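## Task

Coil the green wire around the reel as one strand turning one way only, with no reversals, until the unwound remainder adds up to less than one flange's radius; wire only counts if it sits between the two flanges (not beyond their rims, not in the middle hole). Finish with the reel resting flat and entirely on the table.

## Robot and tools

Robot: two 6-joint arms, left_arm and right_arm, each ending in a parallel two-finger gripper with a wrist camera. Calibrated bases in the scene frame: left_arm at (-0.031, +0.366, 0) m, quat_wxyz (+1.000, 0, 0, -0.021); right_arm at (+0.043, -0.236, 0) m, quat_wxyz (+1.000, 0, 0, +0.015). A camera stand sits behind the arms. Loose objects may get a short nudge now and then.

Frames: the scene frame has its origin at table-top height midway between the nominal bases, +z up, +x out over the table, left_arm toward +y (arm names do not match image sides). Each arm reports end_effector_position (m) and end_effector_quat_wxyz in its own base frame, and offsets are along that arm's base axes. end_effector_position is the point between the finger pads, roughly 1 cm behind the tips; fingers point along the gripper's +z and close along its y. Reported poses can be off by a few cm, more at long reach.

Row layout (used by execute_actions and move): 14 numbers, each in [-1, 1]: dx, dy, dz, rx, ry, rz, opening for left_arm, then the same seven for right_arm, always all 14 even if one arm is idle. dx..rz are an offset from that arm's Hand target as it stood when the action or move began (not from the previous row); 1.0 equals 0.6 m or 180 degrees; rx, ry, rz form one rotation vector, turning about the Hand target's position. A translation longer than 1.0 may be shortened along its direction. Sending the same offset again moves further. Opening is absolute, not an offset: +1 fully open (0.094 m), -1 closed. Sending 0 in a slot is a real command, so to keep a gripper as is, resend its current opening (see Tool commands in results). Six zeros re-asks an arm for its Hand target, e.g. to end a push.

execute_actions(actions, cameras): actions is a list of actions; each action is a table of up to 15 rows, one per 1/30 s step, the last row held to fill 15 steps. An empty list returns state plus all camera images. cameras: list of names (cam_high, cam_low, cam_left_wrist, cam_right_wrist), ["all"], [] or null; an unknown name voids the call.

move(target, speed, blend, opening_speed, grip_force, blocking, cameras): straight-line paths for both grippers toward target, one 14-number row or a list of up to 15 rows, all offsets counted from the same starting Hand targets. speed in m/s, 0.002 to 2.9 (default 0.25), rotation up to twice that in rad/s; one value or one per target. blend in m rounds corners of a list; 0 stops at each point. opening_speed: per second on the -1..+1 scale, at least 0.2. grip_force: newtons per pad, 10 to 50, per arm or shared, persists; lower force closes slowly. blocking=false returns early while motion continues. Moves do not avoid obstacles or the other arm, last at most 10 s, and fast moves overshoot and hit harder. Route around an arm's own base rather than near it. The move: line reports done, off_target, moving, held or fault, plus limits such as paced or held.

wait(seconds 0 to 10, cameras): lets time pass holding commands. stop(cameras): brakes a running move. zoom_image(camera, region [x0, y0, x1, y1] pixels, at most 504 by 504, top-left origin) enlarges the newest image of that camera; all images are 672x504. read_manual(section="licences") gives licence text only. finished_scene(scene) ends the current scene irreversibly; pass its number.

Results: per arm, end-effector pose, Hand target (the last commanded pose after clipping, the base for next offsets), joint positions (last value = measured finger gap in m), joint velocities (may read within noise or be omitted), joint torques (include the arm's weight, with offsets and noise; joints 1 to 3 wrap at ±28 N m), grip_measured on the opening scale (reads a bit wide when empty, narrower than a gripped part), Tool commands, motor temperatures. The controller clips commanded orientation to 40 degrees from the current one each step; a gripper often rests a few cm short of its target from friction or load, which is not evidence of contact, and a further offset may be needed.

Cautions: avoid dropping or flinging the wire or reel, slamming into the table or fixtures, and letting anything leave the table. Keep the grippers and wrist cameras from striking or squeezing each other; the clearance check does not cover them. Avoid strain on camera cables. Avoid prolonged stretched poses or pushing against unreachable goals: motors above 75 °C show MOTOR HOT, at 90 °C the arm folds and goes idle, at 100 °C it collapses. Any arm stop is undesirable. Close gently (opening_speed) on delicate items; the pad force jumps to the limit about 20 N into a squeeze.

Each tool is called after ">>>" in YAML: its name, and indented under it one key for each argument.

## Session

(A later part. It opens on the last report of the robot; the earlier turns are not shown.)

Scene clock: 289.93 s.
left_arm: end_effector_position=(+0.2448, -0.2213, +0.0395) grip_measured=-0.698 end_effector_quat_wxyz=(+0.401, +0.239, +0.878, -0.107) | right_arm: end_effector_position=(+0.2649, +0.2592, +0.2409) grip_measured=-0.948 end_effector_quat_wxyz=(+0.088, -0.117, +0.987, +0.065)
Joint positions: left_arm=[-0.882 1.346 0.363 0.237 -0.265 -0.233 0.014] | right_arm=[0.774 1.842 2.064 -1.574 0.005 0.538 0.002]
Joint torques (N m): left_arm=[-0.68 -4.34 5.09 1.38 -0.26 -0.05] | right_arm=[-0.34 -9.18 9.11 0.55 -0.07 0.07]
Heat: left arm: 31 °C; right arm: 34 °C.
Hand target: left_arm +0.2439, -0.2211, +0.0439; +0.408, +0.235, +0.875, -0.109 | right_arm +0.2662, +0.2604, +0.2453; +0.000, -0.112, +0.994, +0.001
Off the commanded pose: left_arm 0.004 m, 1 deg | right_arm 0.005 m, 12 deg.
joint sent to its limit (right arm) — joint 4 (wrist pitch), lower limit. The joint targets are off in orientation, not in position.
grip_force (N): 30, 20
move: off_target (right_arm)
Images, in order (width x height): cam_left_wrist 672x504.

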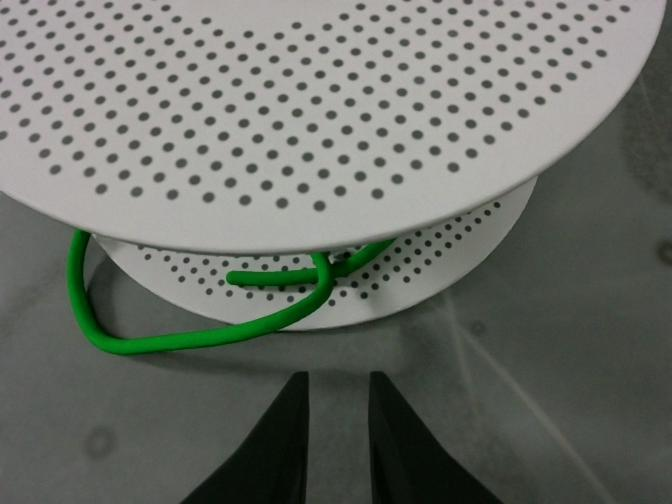

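>>> move:
  target:
    - [0.0,0.05,0.03,0,0,0,-0.3,0,0,0,0,0,0,-0.95]
    - [0.057,0.132,0.03,0,0,-0.15,-0.3,0,0,0,0,0,0,-0.95]
    - [0.057,0.132,-0.035,0,0,-0.15,-0.3,0,0,0,0,0,0,-0.95]
  speed: 0.12
  blend: [0.01,0.01,0]
  cameras: ["cam_high","cam_left_wrist"]

Scene clock: 300.70 s.
left_arm: end_effector_position=(+0.2783, -0.1416, +0.0231) grip_measured=-0.302 end_effector_quat_wxyz=(+0.366, +0.431, +0.801, -0.197) | right_arm: end_effector_position=(+0.2649, +0.2592, +0.2409) grip_measured=-0.948 end_effector_quat_wxyz=(+0.088, -0.117, +0.987, +0.065)
Joint positions: left_arm=[-0.14 1.457 0.398 0.141 0.603 0.636 0.033] | right_arm=[0.774 1.842 2.064 -1.574 0.005 0.538 0.002]
Joint torques (N m): left_arm=[0.7 -2.77 4.45 1.34 0.48 0.09] | right_arm=[-0.28 -9.18 9.16 0.55 -0.07 0.08]
Heat: left arm: 31 °C; right arm: 34 °C.
Hand target: left_arm +0.2781, -0.1418, +0.0229; +0.372, +0.433, +0.796, -0.201 | right_arm +0.2662, +0.2604, +0.2453; +0.000, -0.112, +0.994, +0.001
Off the commanded pose: left_arm 0.000 m, 1 deg | right_arm 0.005 m, 12 deg.
joint sent to its limit (right arm) — joint 4 (wrist pitch), lower limit. The joint targets are off in orientation, not in position.
grip_force (N): 30, 20
move: off_target (right_arm)
Images, in order (width x height): cam_high 672x504, cam_left_wrist 672x504.

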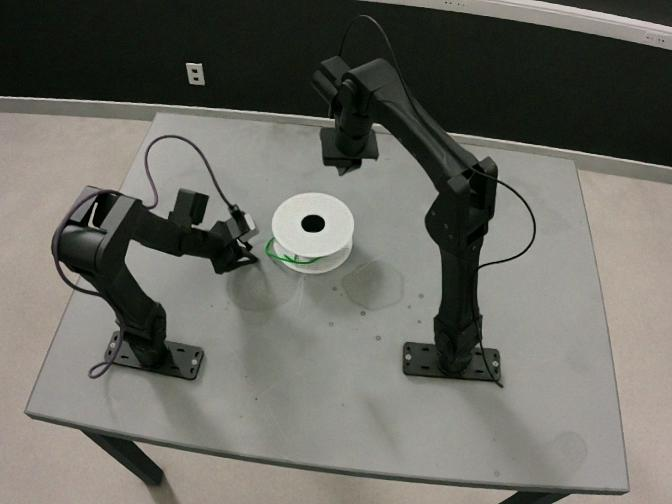

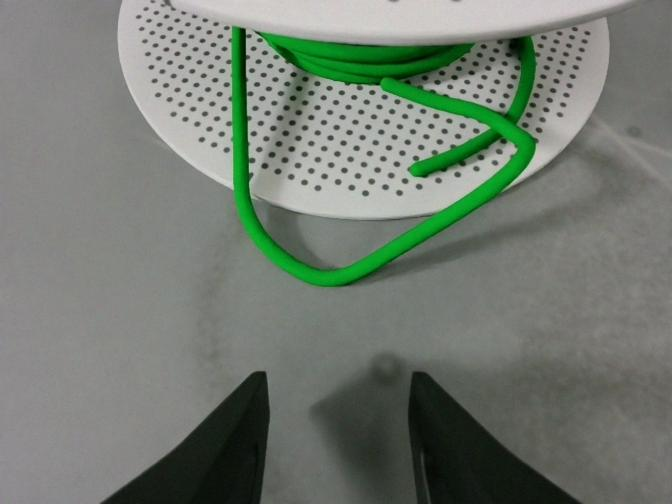

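>>> move:
  target:
    - [-0.07,0.08,0.1,0,0,0,-0.5,0,0,0,0,0,0,-0.95]
    - [-0.07,0.08,0.2,-0.1064,0.4565,0.612,-0.6,0,0,0,0,0,0,-0.95]
    - [0.029,-0.076,0.092,-0.1064,0.4565,0.612,-0.6,0,0,0,0,0,0,-0.95]
  speed: 0.4
  blend: [0.03,0.01,0]
  cameras: ["cam_high","cam_left_wrist"]

Scene clock: 313.03 s.
left_arm: end_effector_position=(+0.2870, -0.1834, +0.0730) grip_measured=-0.598 end_effector_quat_wxyz=(-0.114, -0.599, +0.782, -0.128) | right_arm: end_effector_position=(+0.2649, +0.2592, +0.2409) grip_measured=-0.948 end_effector_quat_wxyz=(+0.088, -0.117, +0.987, +0.065)
Joint positions: left_arm=[-0.401 1.743 1.237 -0.951 0.326 -1.727 0.019] | right_arm=[0.774 1.842 2.064 -1.574 0.005 0.538 0.002]
Joint torques (N m): left_arm=[-0.42 -5.86 8.28 0.41 0.12 -0.04] | right_arm=[-0.32 -9.17 9.14 0.55 -0.06 0.07]
Heat: left arm: 31 °C; right arm: 34 °C.
Hand target: left_arm +0.2955, -0.1875, +0.0781; -0.105, -0.599, +0.782, -0.138 | right_arm +0.2662, +0.2604, +0.2453; +0.000, -0.112, +0.994, +0.001
Off the commanded pose: left_arm 0.011 m, 2 deg | right_arm 0.005 m, 12 deg.
joint sent to its limit (right arm) — joint 4 (wrist pitch), lower limit. The joint targets are off in orientation, not in position.
grip_force (N): 30, 20
move: off_target (left_arm, right_arm); blend cut to 0 m at target 2
Images, in order (width x height): cam_high 672x504, cam_left_wrist 672x504.

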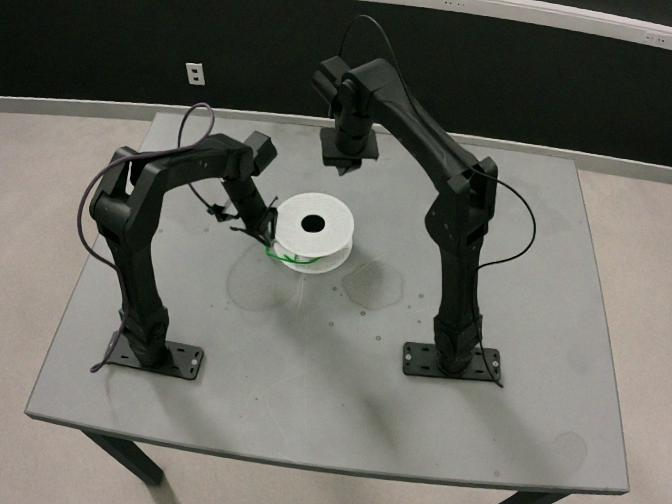

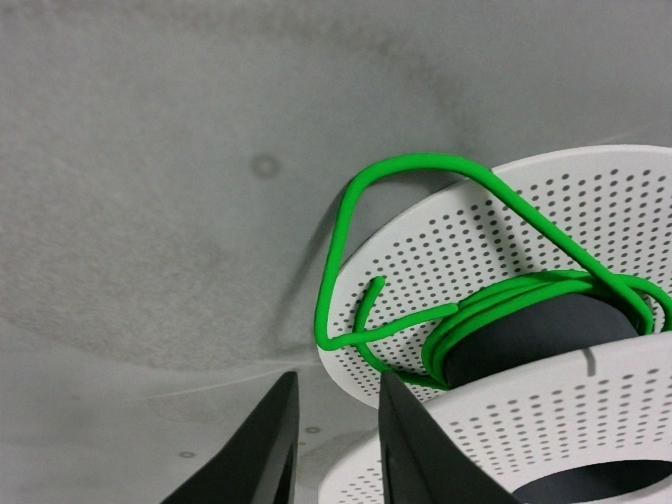

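>>> move:
  target:
    - [-0.003,-0.035,-0.099,0,0,0,-0.6,0,0,0,0,0,0,-0.95]
    - [-0.003,-0.035,-0.099,0,0,0,-0.95,0,0,0,0,0,0,-0.95]
  speed: 0.1
  cameras: ["cam_left_wrist"]

Scene clock: 379.03 s.
left_arm: end_effector_position=(+0.2953, -0.2072, +0.0228) grip_measured=-0.948 end_effector_quat_wxyz=(-0.105, -0.598, +0.782, -0.142) | right_arm: end_effector_position=(+0.2649, +0.2592, +0.2409) grip_measured=-0.948 end_effector_quat_wxyz=(+0.088, -0.117, +0.987, +0.065)
Joint positions: left_arm=[-0.459 1.84 1.14 -0.702 0.316 -1.791 0.002] | right_arm=[0.774 1.842 2.064 -1.574 0.005 0.538 0.002]
Joint torques (N m): left_arm=[-0.7 -6.06 5.26 0.49 0.1 -0.07] | right_arm=[-0.23 -9.14 9.2 0.55 -0.07 0.1]
Heat: left arm: 32 °C; right arm: 34 °C.
Hand target: left_arm +0.2936, -0.2084, +0.0187; -0.105, -0.599, +0.782, -0.138 | right_arm +0.2662, +0.2604, +0.2453; +0.000, -0.112, +0.994, +0.001
Off the commanded pose: left_arm 0.005 m, 1 deg | right_arm 0.005 m, 12 deg.
joint sent to its limit (right arm) — joint 4 (wrist pitch), lower limit. The joint targets are off in orientation, not in position.
grip_force (N): 30, 20
move: off_target (right_arm)
Images, in order (width x height): cam_left_wrist 672x504.

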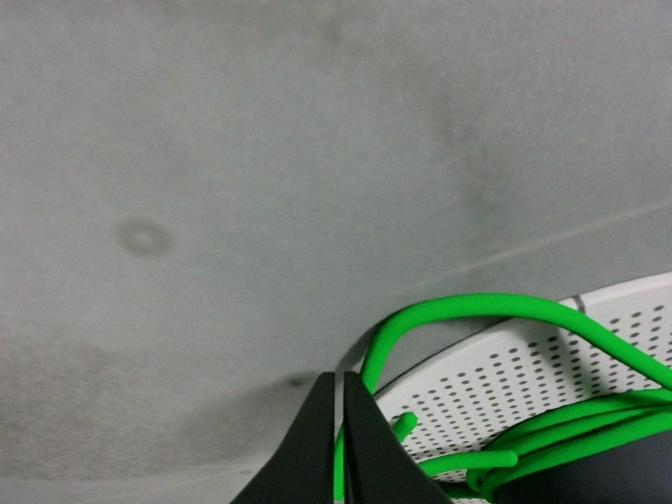

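>>> move:
  target:
    - [0,0,0,0,0,0,-0.6,0,0,0,0,0,0,-0.95]
    - [0.003,-0.006,-0.019,0,0,0,-0.6,0,0,0,0,0,0,-0.95]
    - [0.003,-0.006,-0.019,0,0,0,-0.95,0,0,0,0,0,0,-0.95]
  speed: 0.06
  cameras: ["cam_left_wrist"]

Scene clock: 384.53 s.
left_arm: end_effector_position=(+0.3031, -0.2128, +0.0166) grip_measured=-0.940 end_effector_quat_wxyz=(-0.100, -0.597, +0.781, -0.154) | right_arm: end_effector_position=(+0.2649, +0.2592, +0.2409) grip_measured=-0.948 end_effector_quat_wxyz=(+0.088, -0.117, +0.987, +0.065)
Joint positions: left_arm=[-0.463 1.863 1.137 -0.649 0.316 -1.799 0.003] | right_arm=[0.774 1.842 2.064 -1.574 0.005 0.538 0.002]
Joint torques (N m): left_arm=[-0.95 -5.7 4.63 0.42 0.09 -0.07] | right_arm=[-0.29 -9.16 9.01 0.55 -0.08 0.11]
Heat: left arm: 32 °C; right arm: 34 °C.
Hand target: left_arm +0.2955, -0.2121, +0.0073; -0.105, -0.599, +0.782, -0.138 | right_arm +0.2662, +0.2604, +0.2453; +0.000, -0.112, +0.994, +0.001
Off the commanded pose: left_arm 0.012 m, 2 deg | right_arm 0.005 m, 12 deg.
joint sent to its limit (right arm) — joint 4 (wrist pitch), lower limit. The joint targets are off in orientation, not in position.
grip_force (N): 30, 20
move: off_target (left_arm, right_arm)
Images, in order (width x height): cam_left_wrist 672x504.

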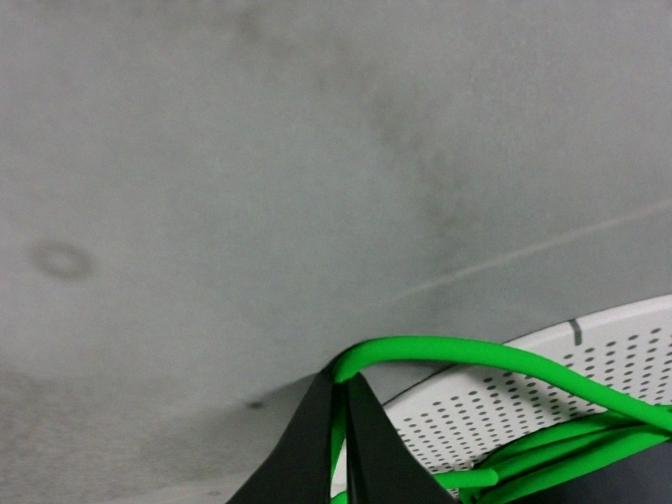

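>>> move:
  target:
    - [-0.015,0.01,0.03,0,0,0,-0.95,0,0,0,0,0,0,-0.95]
    - [-0.056,0.053,0.072,0,0,-0.25,-0.95,0,0,0,0,0,0,-0.95]
  speed: 0.08
  blend: [0.005,0]
  cameras: ["cam_high","cam_left_wrist"]

Scene clock: 391.67 s.
left_arm: end_effector_position=(+0.2592, -0.1828, +0.0483) grip_measured=-0.944 end_effector_quat_wxyz=(-0.147, -0.253, +0.952, -0.092) | right_arm: end_effector_position=(+0.2649, +0.2592, +0.2409) grip_measured=-0.948 end_effector_quat_wxyz=(+0.088, -0.117, +0.987, +0.065)
Joint positions: left_arm=[-0.432 1.883 1.31 -1.112 0.331 -0.933 0.003] | right_arm=[0.774 1.842 2.064 -1.574 0.005 0.538 0.002]
Joint torques (N m): left_arm=[0.69 -6.05 7.68 -0.36 0.11 0.08] | right_arm=[-0.34 -9.18 9.1 0.57 -0.07 0.1]
Heat: left arm: 32 °C; right arm: 34 °C.
Hand target: left_arm +0.2619, -0.1801, +0.0505; -0.149, -0.254, +0.952, -0.087 | right_arm +0.2662, +0.2604, +0.2453; +0.000, -0.112, +0.994, +0.001
Off the commanded pose: left_arm 0.004 m, 1 deg | right_arm 0.005 m, 12 deg.
joint sent to its limit (right arm) — joint 4 (wrist pitch), lower limit. The joint targets are off in orientation, not in position.
grip_force (N): 30, 20
move: off_target (right_arm)
Images, in order (width x height): cam_high 672x504, cam_left_wrist 672x504.

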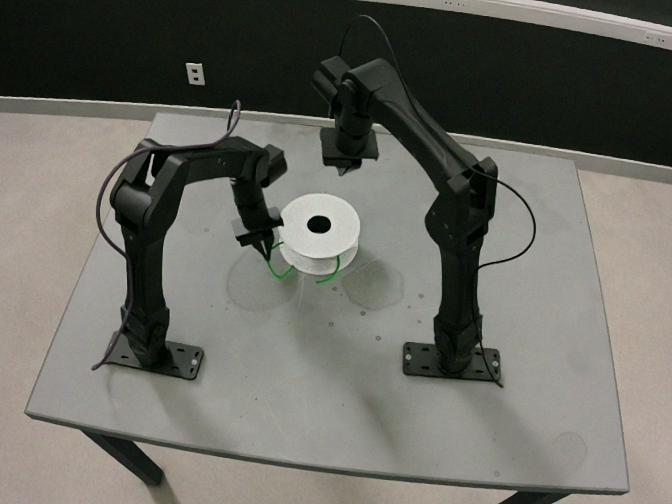

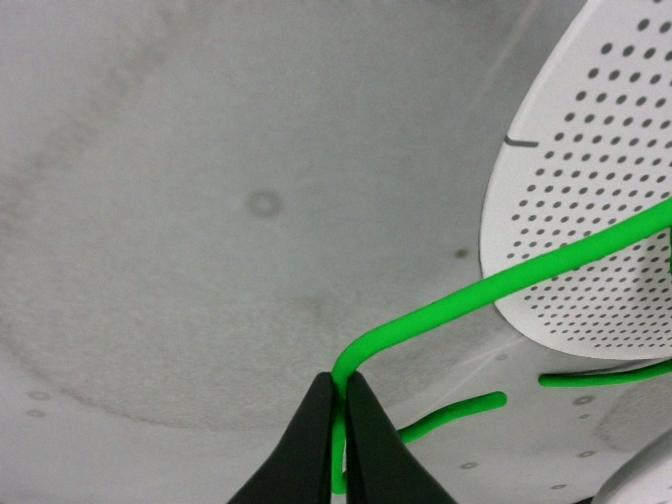

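>>> move:
  target:
    - [-0.01,0.0,-0.055,0,0,0,-0.95,0,0,0,0,0,0,-0.95]
    - [-0.01,0.0,-0.055,0,0,0,-0.55,0,0,0,0,0,0,-0.95]
    - [-0.01,0.04,0.06,0,0,0,-0.55,0,0,0,0,0,0,-0.95]
    - [-0.08,0.14,0.2,0,0,0,-0.55,0,0,0,0,0,0,-0.95]
  speed: 0.15
  cameras: ["all"]

Scene clock: 398.70 s.
left_arm: end_effector_position=(+0.2138, -0.0991, +0.1639) grip_measured=-0.552 end_effector_quat_wxyz=(-0.129, -0.261, +0.951, -0.100) | right_arm: end_effector_position=(+0.2649, +0.2592, +0.2409) grip_measured=-0.948 end_effector_quat_wxyz=(+0.088, -0.117, +0.987, +0.065)
Joint positions: left_arm=[-0.212 1.545 1.391 -1.559 0.297 -0.727 0.021] | right_arm=[0.774 1.842 2.064 -1.574 0.005 0.538 0.002]
Joint torques (N m): left_arm=[0.61 -5.42 6.67 -0.25 0.11 0.1] | right_arm=[-0.36 -9.2 9.11 0.56 -0.07 0.08]
Heat: left arm: 32 °C; right arm: 34 °C.
Hand target: left_arm +0.2139, -0.0962, +0.1705; -0.149, -0.254, +0.952, -0.087 | right_arm +0.2662, +0.2604, +0.2453; +0.000, -0.112, +0.994, +0.001
Off the commanded pose: left_arm 0.007 m, 3 deg | right_arm 0.005 m, 12 deg.
joint sent to its limit (left arm) — joint 4 (wrist pitch), lower limit. The joint targets are off in orientation, not in position.
joint sent to its limit (right arm) — joint 4 (wrist pitch), lower limit. The joint targets are off in orientation, not in position.
grip_force (N): 30, 20
move: off_target (left_arm, right_arm)

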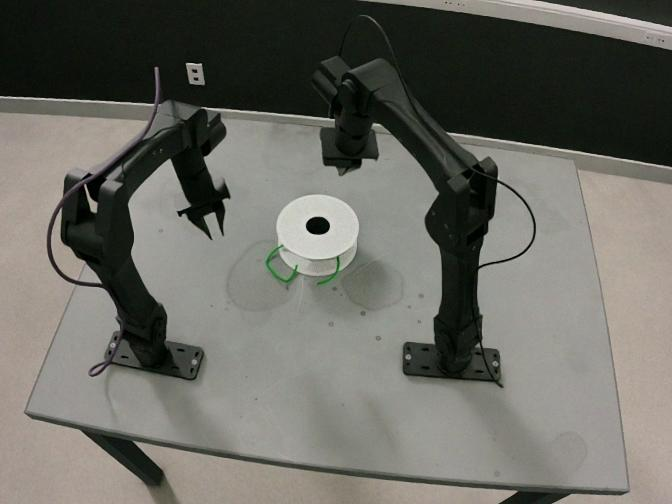

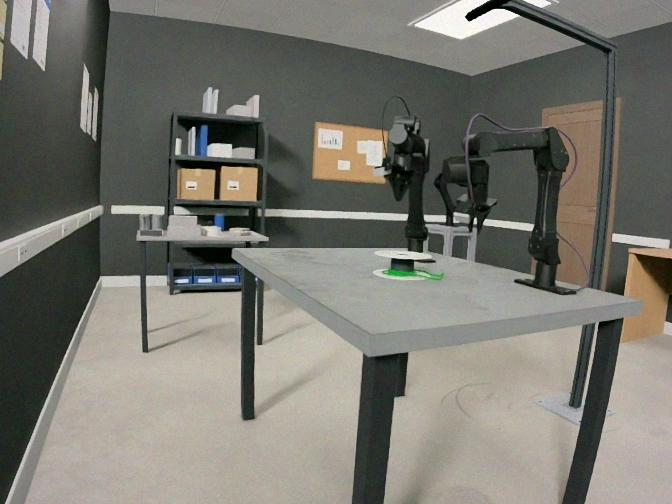

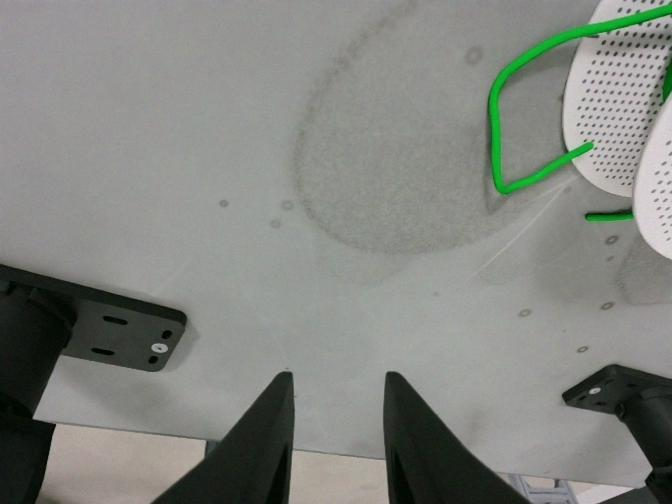

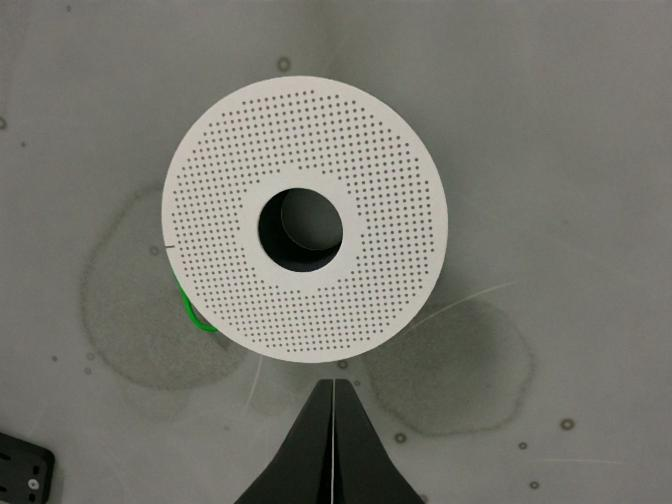

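>>> move:
  target:
    - [0,-0.05,0,0.0535,-0.306,-0.251,-0.6,0,0,0,0,0,0,-0.95]
    - [0.017,-0.225,-0.18,0.0535,-0.306,-0.251,-0.65,0,0,0,0,0,0,-0.95]
  speed: 0.3
  cameras: ["cam_left_wrist"]

Scene clock: 409.17 s.
left_arm: end_effector_position=(+0.2222, -0.2297, +0.0627) grip_measured=-0.648 end_effector_quat_wxyz=(+0.287, +0.177, +0.940, -0.056) | right_arm: end_effector_position=(+0.2649, +0.2592, +0.2409) grip_measured=-0.948 end_effector_quat_wxyz=(+0.088, -0.117, +0.987, +0.065)
Joint positions: left_arm=[-0.986 1.371 0.707 -0.402 -0.325 -0.53 0.017] | right_arm=[0.774 1.842 2.064 -1.574 0.005 0.538 0.002]
Joint torques (N m): left_arm=[-0.54 -3.07 5.86 1.16 -0.37 -0.08] | right_arm=[-0.34 -9.24 9.1 0.55 -0.1 0.08]
Heat: left arm: 31 °C; right arm: 34 °C.
Hand target: left_arm +0.2241, -0.2311, +0.0625; +0.295, +0.173, +0.938, -0.055 | right_arm +0.2662, +0.2604, +0.2453; +0.000, -0.112, +0.994, +0.001
Off the commanded pose: left_arm 0.002 m, 1 deg | right_arm 0.005 m, 12 deg.
joint sent to its limit (right arm) — joint 4 (wrist pitch), lower limit. The joint targets are off in orientation, not in position.
grip_force (N): 30, 20
move: off_target (right_arm)
Images, in order (width x height): cam_left_wrist 672x504.

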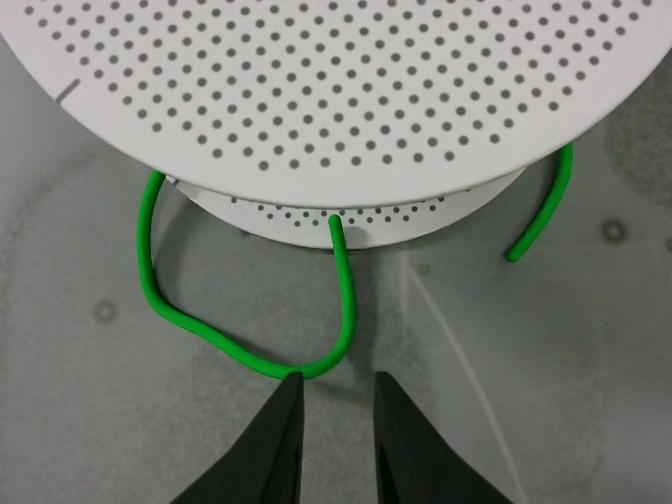

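>>> move:
  target:
    - [0.0537,-0.0235,-0.083,0,0,0,-0.65,0,0,0,0,0,0,-0.95]
    - [0.0537,-0.0235,-0.083,0,0,0,-0.95,0,0,0,0,0,0,-0.95]
  speed: 0.1
  cameras: ["cam_left_wrist"]

Scene clock: 412.73 s.
left_arm: end_effector_position=(+0.2545, -0.2483, +0.0167) grip_measured=-0.942 end_effector_quat_wxyz=(+0.296, +0.173, +0.937, -0.060) | right_arm: end_effector_position=(+0.2649, +0.2592, +0.2409) grip_measured=-0.948 end_effector_quat_wxyz=(+0.088, -0.117, +0.987, +0.065)
Joint positions: left_arm=[-0.929 1.608 0.69 -0.111 -0.304 -0.479 0.003] | right_arm=[0.774 1.842 2.064 -1.574 0.005 0.538 0.002]
Joint torques (N m): left_arm=[0.73 -4 5.16 1.1 -0.18 0.07] | right_arm=[-0.29 -9.17 9.16 0.56 -0.1 0.1]
Heat: left arm: 31 °C; right arm: 34 °C.
Hand target: left_arm +0.2563, -0.2452, +0.0127; +0.295, +0.173, +0.938, -0.055 | right_arm +0.2662, +0.2604, +0.2453; +0.000, -0.112, +0.994, +0.001
Off the commanded pose: left_arm 0.005 m, 1 deg | right_arm 0.005 m, 12 deg.
joint sent to its limit (right arm) — joint 4 (wrist pitch), lower limit. The joint targets are off in orientation, not in position.
grip_force (N): 30, 20
move: off_target (right_arm)
Images, in order (width x height): cam_left_wrist 672x504.

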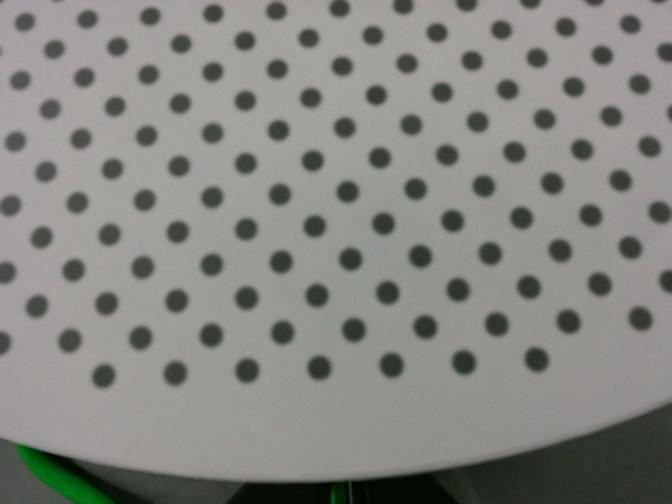

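>>> move:
  target:
    - [-0.027,-0.017,0.037,0,0,-0.16,-0.95,0,0,0,0,0,0,-0.95]
    - [-0.057,-0.028,0.042,0,0,-0.38,-0.95,0,0,0,0,0,0,-0.95]
    - [-0.072,-0.038,0.037,0,0,-0.6,-0.95,0,0,0,0,0,0,-0.95]
  speed: 0.12
  blend: [0.01,0.01,0]
  cameras: ["cam_high","cam_left_wrist","cam_right_wrist"]

Scene clock: 422.53 s.
left_arm: end_effector_position=(+0.2110, -0.2622, +0.0307) grip_measured=-0.945 end_effector_quat_wxyz=(+0.121, +0.861, +0.418, -0.262) | right_arm: end_effector_position=(+0.2649, +0.2592, +0.2409) grip_measured=-0.948 end_effector_quat_wxyz=(+0.088, -0.117, +0.987, +0.065)
Joint positions: left_arm=[-0.597 1.922 1.206 -0.914 0.583 1.658 0.003] | right_arm=[0.774 1.842 2.064 -1.574 0.005 0.538 0.002]
Joint torques (N m): left_arm=[-0.01 -6.09 7.56 -0.11 0.61 0.11] | right_arm=[-0.31 -9.16 9.07 0.54 -0.07 0.08]
Heat: left arm: 31 °C; right arm: 34 °C.
Hand target: left_arm +0.2131, -0.2681, +0.0349; +0.129, +0.861, +0.411, -0.271 | right_arm +0.2662, +0.2604, +0.2453; +0.000, -0.112, +0.994, +0.001
Off the commanded pose: left_arm 0.007 m, 2 deg | right_arm 0.005 m, 12 deg.
joint sent to its limit (right arm) — joint 4 (wrist pitch), lower limit. The joint targets are off in orientation, not in position.
grip_force (N): 30, 20
move: off_target (right_arm)
Images, in order (width x height): cam_high 672x504, cam_left_wrist 672x504, cam_right_wrist 672x504.

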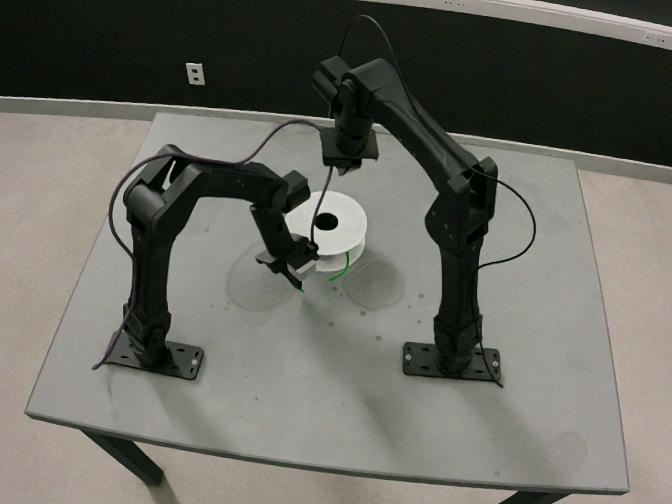

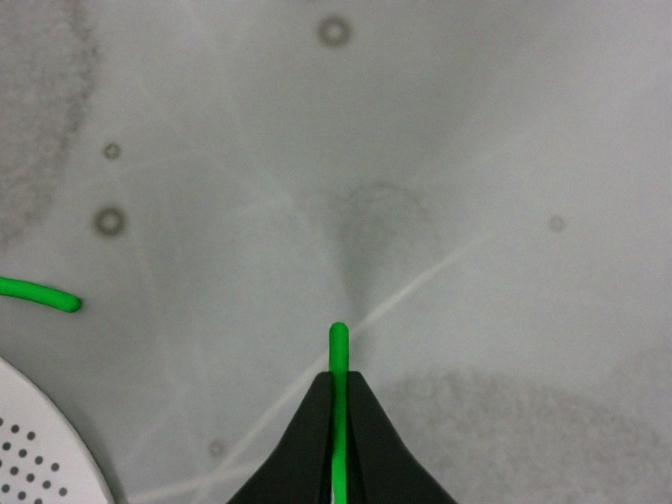

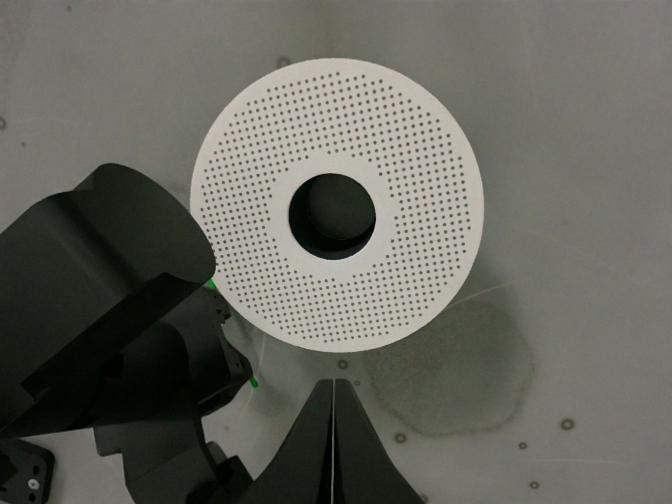

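>>> move:
  target: [0,0,-0.01,0.125,-0.221,0.0526,-0.95,0,0,0,0,0,0,-0.95]
  speed: 0.15
  cameras: ["all"]

Scene clock: 432.10 s.
left_arm: end_effector_position=(+0.2125, -0.2642, +0.0223) grip_measured=-0.945 end_effector_quat_wxyz=(+0.099, +0.876, +0.454, +0.128) | right_arm: end_effector_position=(+0.2649, +0.2592, +0.2409) grip_measured=-0.948 end_effector_quat_wxyz=(+0.088, -0.117, +0.987, +0.065)
Joint positions: left_arm=[-1.024 1.723 0.996 -0.625 -0.241 1.189 0.003] | right_arm=[0.774 1.842 2.064 -1.574 0.005 0.538 0.002]
Joint torques (N m): left_arm=[-0.58 -7.51 5.08 0.65 -0.22 -0.07] | right_arm=[-0.32 -9.22 9.18 0.55 -0.06 0.09]
Heat: left arm: 31 °C; right arm: 34 °C.
Hand target: left_arm +0.2132, -0.2681, +0.0290; +0.115, +0.873, +0.455, +0.131 | right_arm +0.2662, +0.2604, +0.2453; +0.000, -0.112, +0.994, +0.001
Off the commanded pose: left_arm 0.008 m, 2 deg | right_arm 0.005 m, 12 deg.
joint sent to its limit (right arm) — joint 4 (wrist pitch), lower limit. The joint targets are off in orientation, not in position.
grip_force (N): 30, 20
move: off_target (right_arm)

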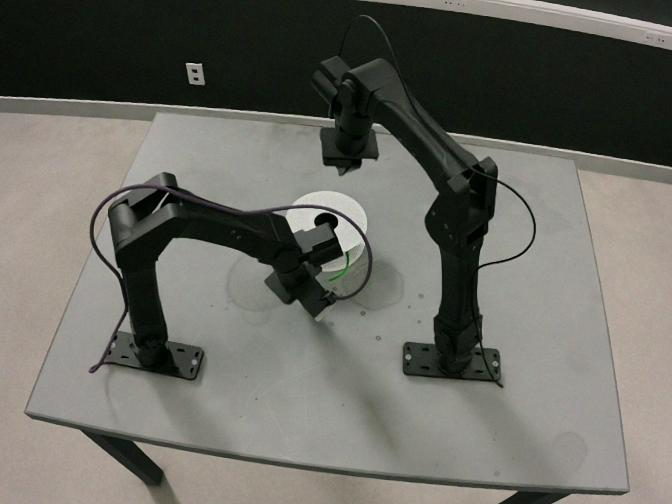

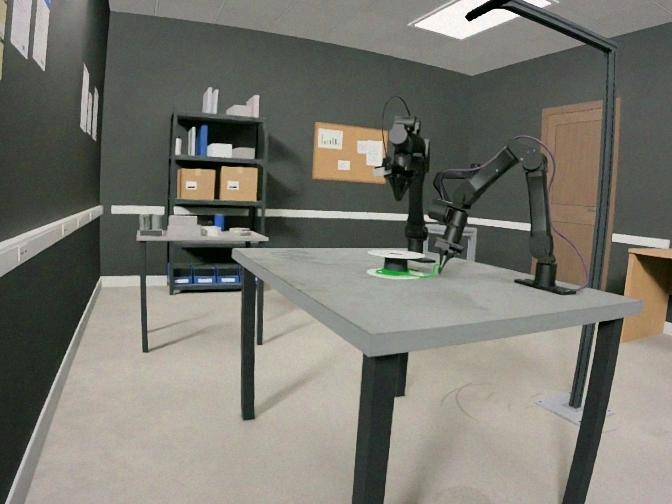

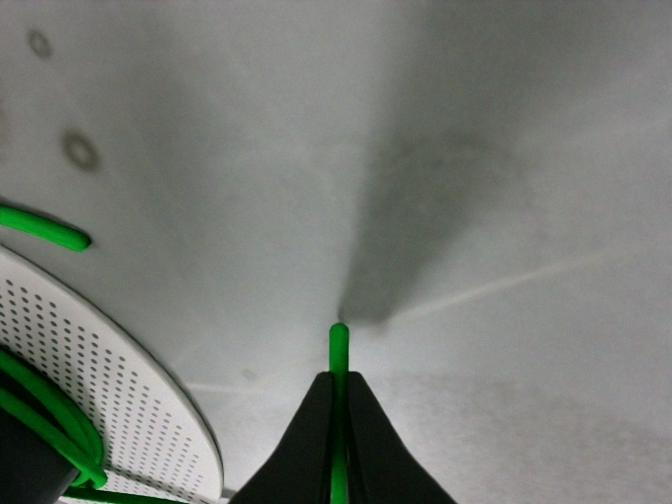

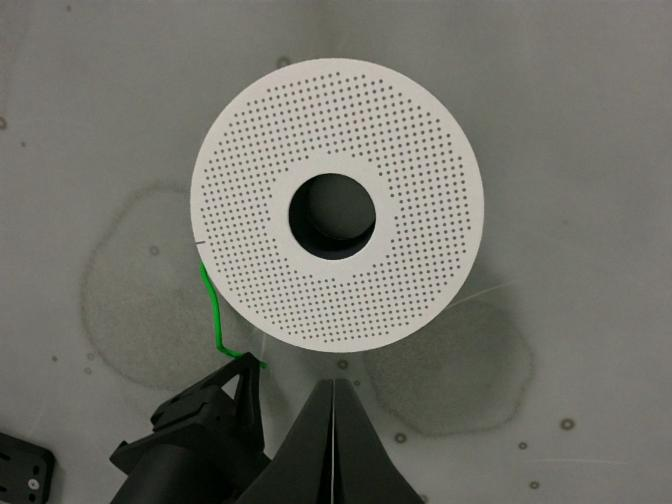

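>>> move:
  target:
    - [0,0,0,0,0,0,-0.95,0.031,0.028,-0.1,0,0,0.26,-0.95]
    - [0,0,0,0,0,0,-0.95,0.031,0.028,-0.22,0,0,0.26,-0.95]
  speed: 0.25
  cameras: ["cam_left_wrist","cam_right_wrist"]

Scene clock: 436.47 s.
left_arm: end_effector_position=(+0.2127, -0.2642, +0.0223) grip_measured=-0.945 end_effector_quat_wxyz=(+0.099, +0.876, +0.454, +0.129) | right_arm: end_effector_position=(+0.2831, +0.2763, +0.1166) grip_measured=-0.948 end_effector_quat_wxyz=(-0.003, -0.492, +0.870, +0.006)
Joint positions: left_arm=[-1.024 1.723 0.996 -0.625 -0.242 1.189 0.003] | right_arm=[0.765 2.062 1.885 -1.395 -0.012 -0.265 0.002]
Joint torques (N m): left_arm=[-0.57 -7.51 5.07 0.65 -0.2 -0.08] | right_arm=[0.29 -11.73 6.78 0.35 0.09 -0.1]
Heat: left arm: 31 °C; right arm: 34 °C.
Hand target: left_arm +0.2132, -0.2681, +0.0290; +0.115, +0.873, +0.455, +0.131 | right_arm +0.2847, +0.2772, +0.1133; +0.000, -0.498, +0.867, +0.001
Off the commanded pose: left_arm 0.008 m, 2 deg | right_arm 0.004 m, 1 deg.
grip_force (N): 30, 20
move: done
Images, in order (width x height): cam_left_wrist 672x504, cam_right_wrist 672x504.

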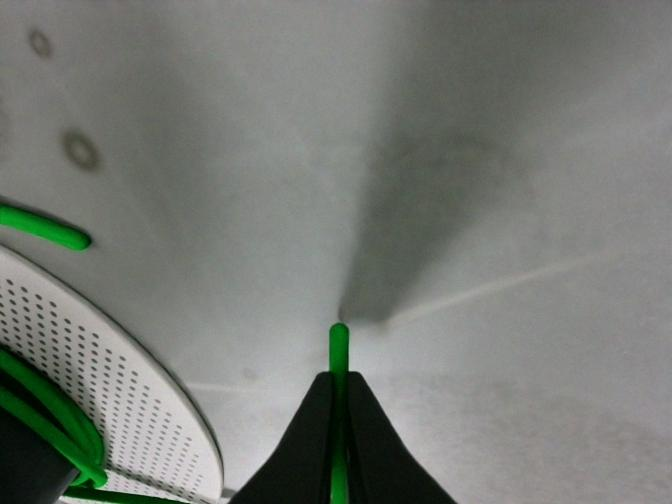

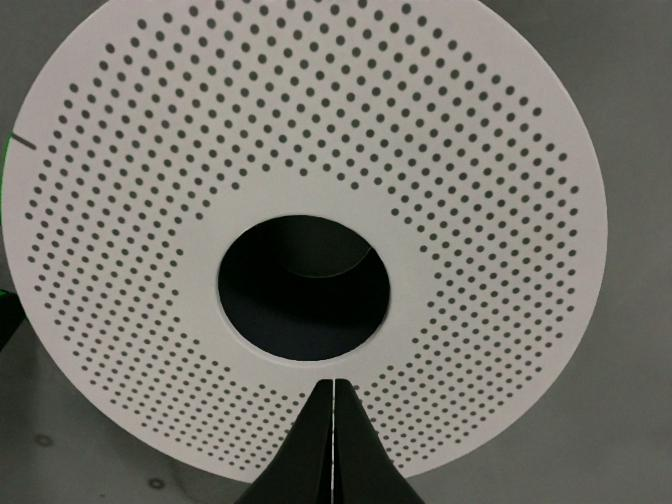

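>>> move:
  target:
    - [0,0,0,0,0,0,-0.95,-0.0105,0.015,0,0,0,0,-0.95]
    - [0,0,0,0,0,0,-0.95,-0.0105,0.015,-0.122,0,0,0,-0.95]
    - [0,0,0,0,0,0,-0.95,-0.0105,0.01,-0.122,0,0,0,0.4]
  speed: 0.25
  opening_speed: 0.6
  cameras: ["cam_left_wrist","cam_right_wrist"]

Scene clock: 442.33 s.
left_arm: end_effector_position=(+0.2127, -0.2642, +0.0223) grip_measured=-0.945 end_effector_quat_wxyz=(+0.099, +0.876, +0.454, +0.129) | right_arm: end_effector_position=(+0.2762, +0.2843, +0.0628) grip_measured=-0.119 end_effector_quat_wxyz=(+0.014, -0.499, +0.866, +0.009)
Joint positions: left_arm=[-1.024 1.723 0.996 -0.625 -0.242 1.189 0.003] | right_arm=[0.793 2.042 1.64 -1.138 -0.01 -0.252 0.041]
Joint torques (N m): left_arm=[-0.55 -7.51 5.07 0.65 -0.2 -0.07] | right_arm=[-0.28 -8.25 5.59 0.65 0.07 0.01]
Heat: left arm: 32 °C; right arm: 34 °C.
Hand target: left_arm +0.2132, -0.2681, +0.0290; +0.115, +0.873, +0.455, +0.131 | right_arm +0.2784, +0.2832, +0.0401; +0.000, -0.498, +0.867, +0.001
Off the commanded pose: left_arm 0.008 m, 2 deg | right_arm 0.023 m, 2 deg.
grip_force (N): 30, 20
move: off_target (right_arm)
Images, in order (width x height): cam_left_wrist 672x504, cam_right_wrist 672x504.

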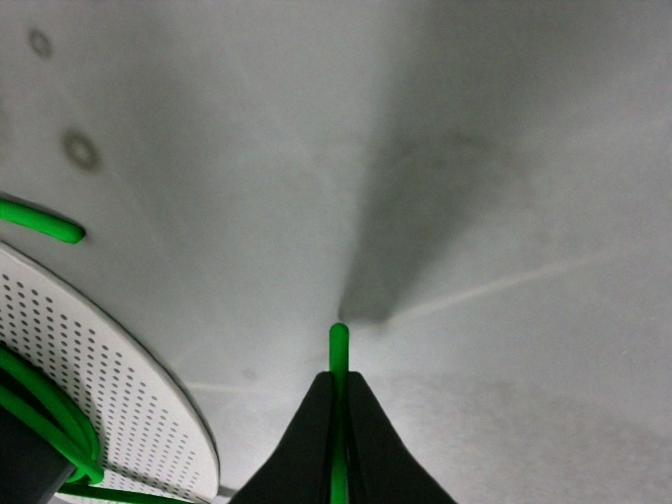

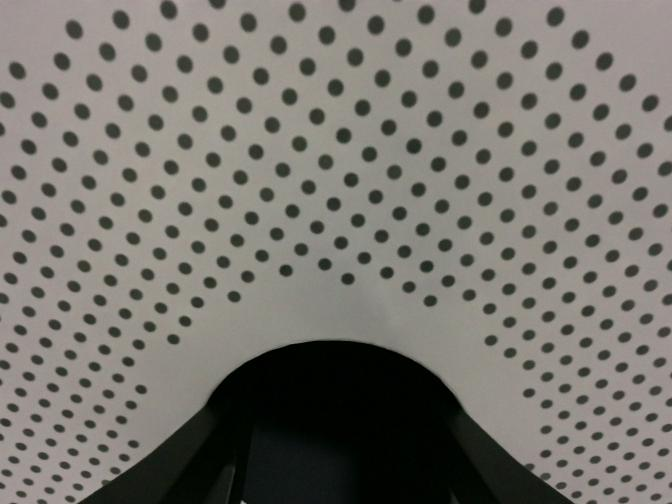

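>>> move:
  target: [0,0,0.01,0,0,0,-0.95,0,-0.006,-0.01,0,0,-0.22,0.4]
  speed: 0.15
  cameras: ["all"]

Scene clock: 447.60 s.
left_arm: end_effector_position=(+0.2131, -0.2640, +0.0224) grip_measured=-0.945 end_effector_quat_wxyz=(+0.099, +0.876, +0.454, +0.130) | right_arm: end_effector_position=(+0.2827, +0.2897, +0.0639) grip_measured=-0.104 end_effector_quat_wxyz=(+0.026, -0.194, +0.980, +0.021)
Joint positions: left_arm=[-1.024 1.723 0.996 -0.625 -0.245 1.189 0.003] | right_arm=[0.793 2.04 1.64 -1.104 -0.005 0.402 0.042]
Joint torques (N m): left_arm=[-0.54 -8.32 6.27 0.4 -0.18 -0.07] | right_arm=[-0.8 -8.62 3.07 0.61 0.01 0.34]
Motor temperatures (°C): left_arm=[27 33 31 26 23 24 25] | right_arm=[22 34 27 27 22 24 23]
Heat: left arm: 33 °C; right arm: 34 °C.
Hand target: left_arm +0.2132, -0.2681, +0.0350; +0.115, +0.873, +0.455, +0.131 | right_arm +0.2785, +0.2796, +0.0341; +0.000, -0.174, +0.985, +0.001
Off the commanded pose: left_arm 0.013 m, 2 deg | right_arm 0.032 m, 4 deg.
grip_force (N): 30, 20
move: off_target (left_arm, right_arm)

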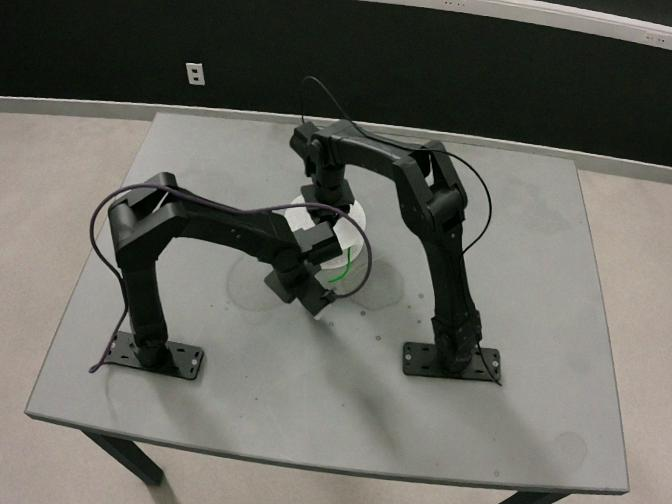

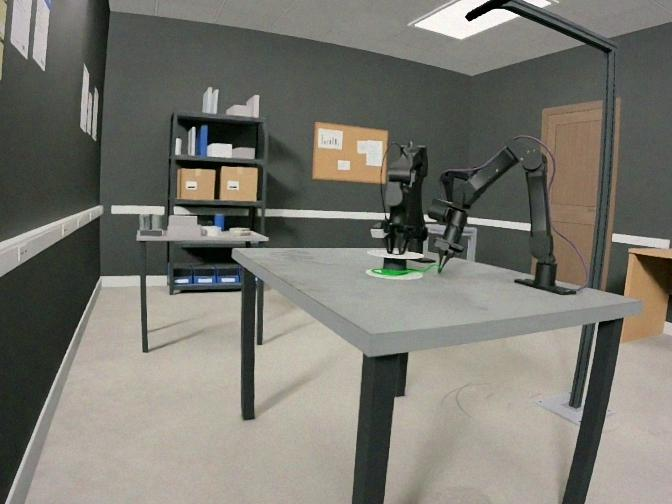

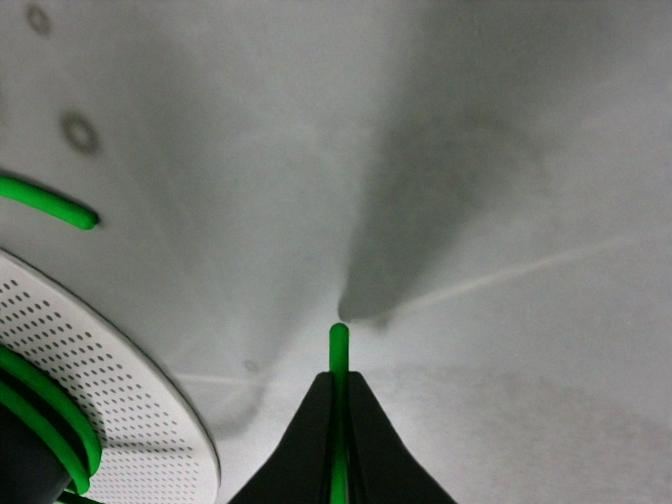

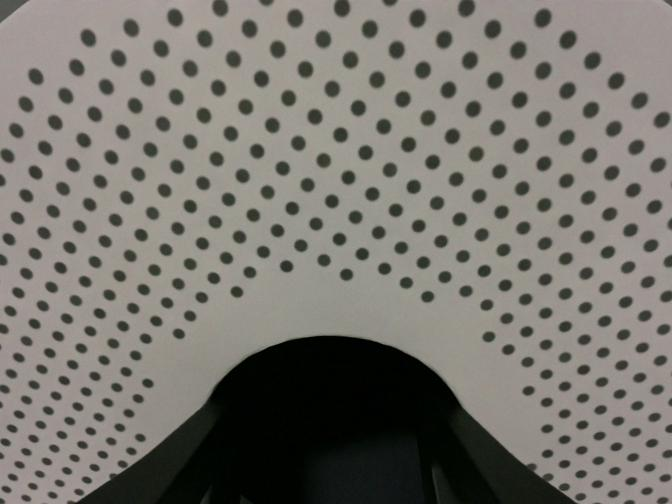

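>>> zoom_image:
  camera: "cam_high"
  region: [260, 170, 400, 300]

>>> zoom_image:
  camera: "cam_left_wrist"
  region: [0, 160, 300, 504]

Scaled by 3.600 from the camera's 672x504 image, which has a finer 960x720 frame.

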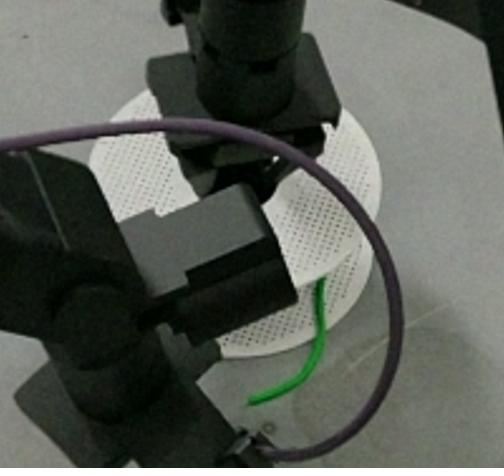

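Scaled by 1.465 from the camera's 672x504 image, which has a finer 960x720 frame.

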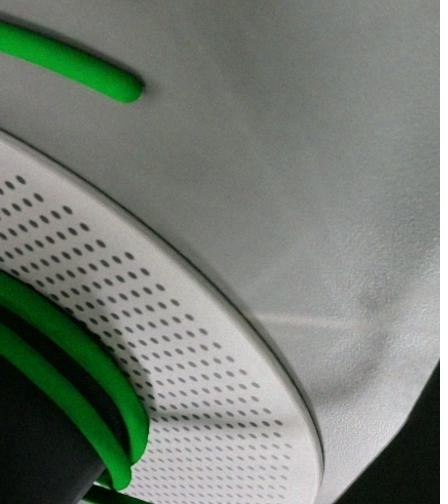

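>>> move:
  target:
    - [0,0,0,0,0,0,-0.95,0,0,0,0,0,-0.16,0.4]
    - [0.035,0.0,0,0,0,0,-0.95,0,-0.002,0,0,0,-0.36,0.4]
  speed: 0.12
  blend: [0.005,0]
  cameras: ["all"]

Scene clock: 456.87 s.
left_arm: end_effector_position=(+0.2325, -0.2616, +0.0308) grip_measured=-0.946 end_effector_quat_wxyz=(+0.107, +0.873, +0.455, +0.141) | right_arm: end_effector_position=(+0.2840, +0.2888, +0.0657) grip_measured=-0.078 end_effector_quat_wxyz=(+0.016, +0.359, +0.933, +0.033)
Joint positions: left_arm=[-0.978 1.723 1.023 -0.62 -0.256 1.235 0.003] | right_arm=[0.793 2.033 1.637 -1.101 0.003 1.527 0.043]
Joint torques (N m): left_arm=[0.46 -5.67 7.94 0.5 0.11 0.05] | right_arm=[-0.87 -8.28 3 0.61 -0.04 0.43]
Heat: left arm: 33 °C; right arm: 34 °C.
Hand target: left_arm +0.2341, -0.2681, +0.0349; +0.115, +0.873, +0.455, +0.131 | right_arm +0.2784, +0.2784, +0.0341; +0.000, +0.380, +0.925, +0.000
Off the commanded pose: left_arm 0.008 m, 1 deg | right_arm 0.034 m, 5 deg.
grip_force (N): 30, 20
move: off_target (right_arm)

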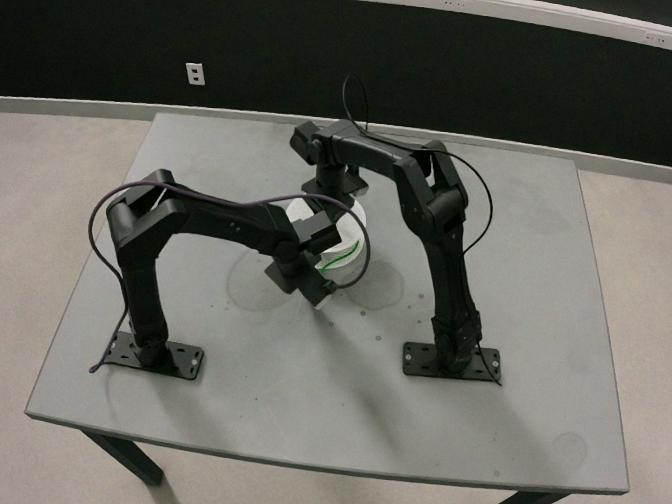

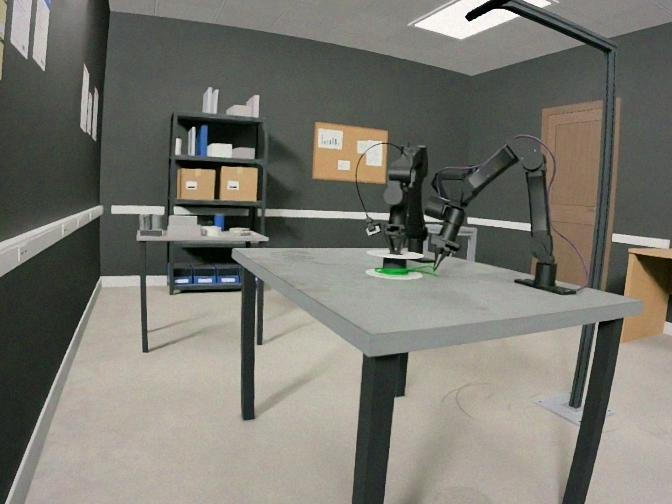

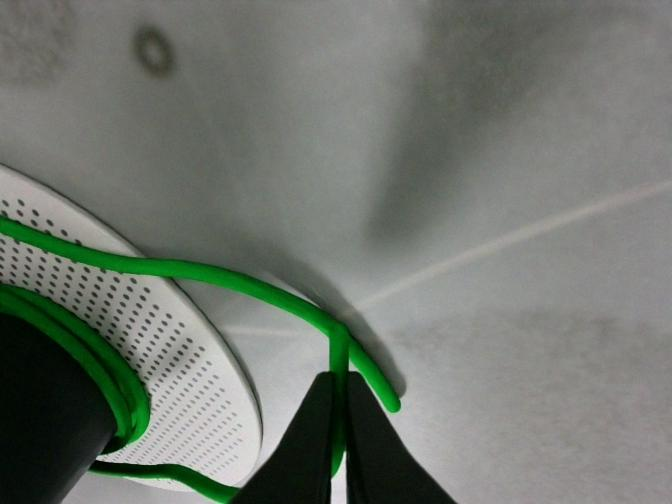

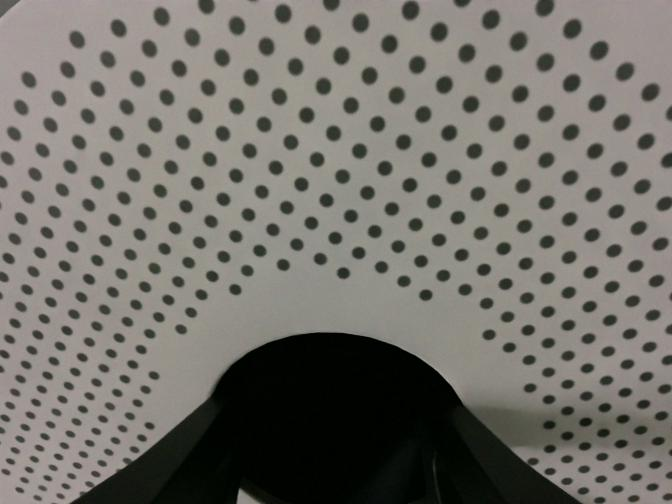

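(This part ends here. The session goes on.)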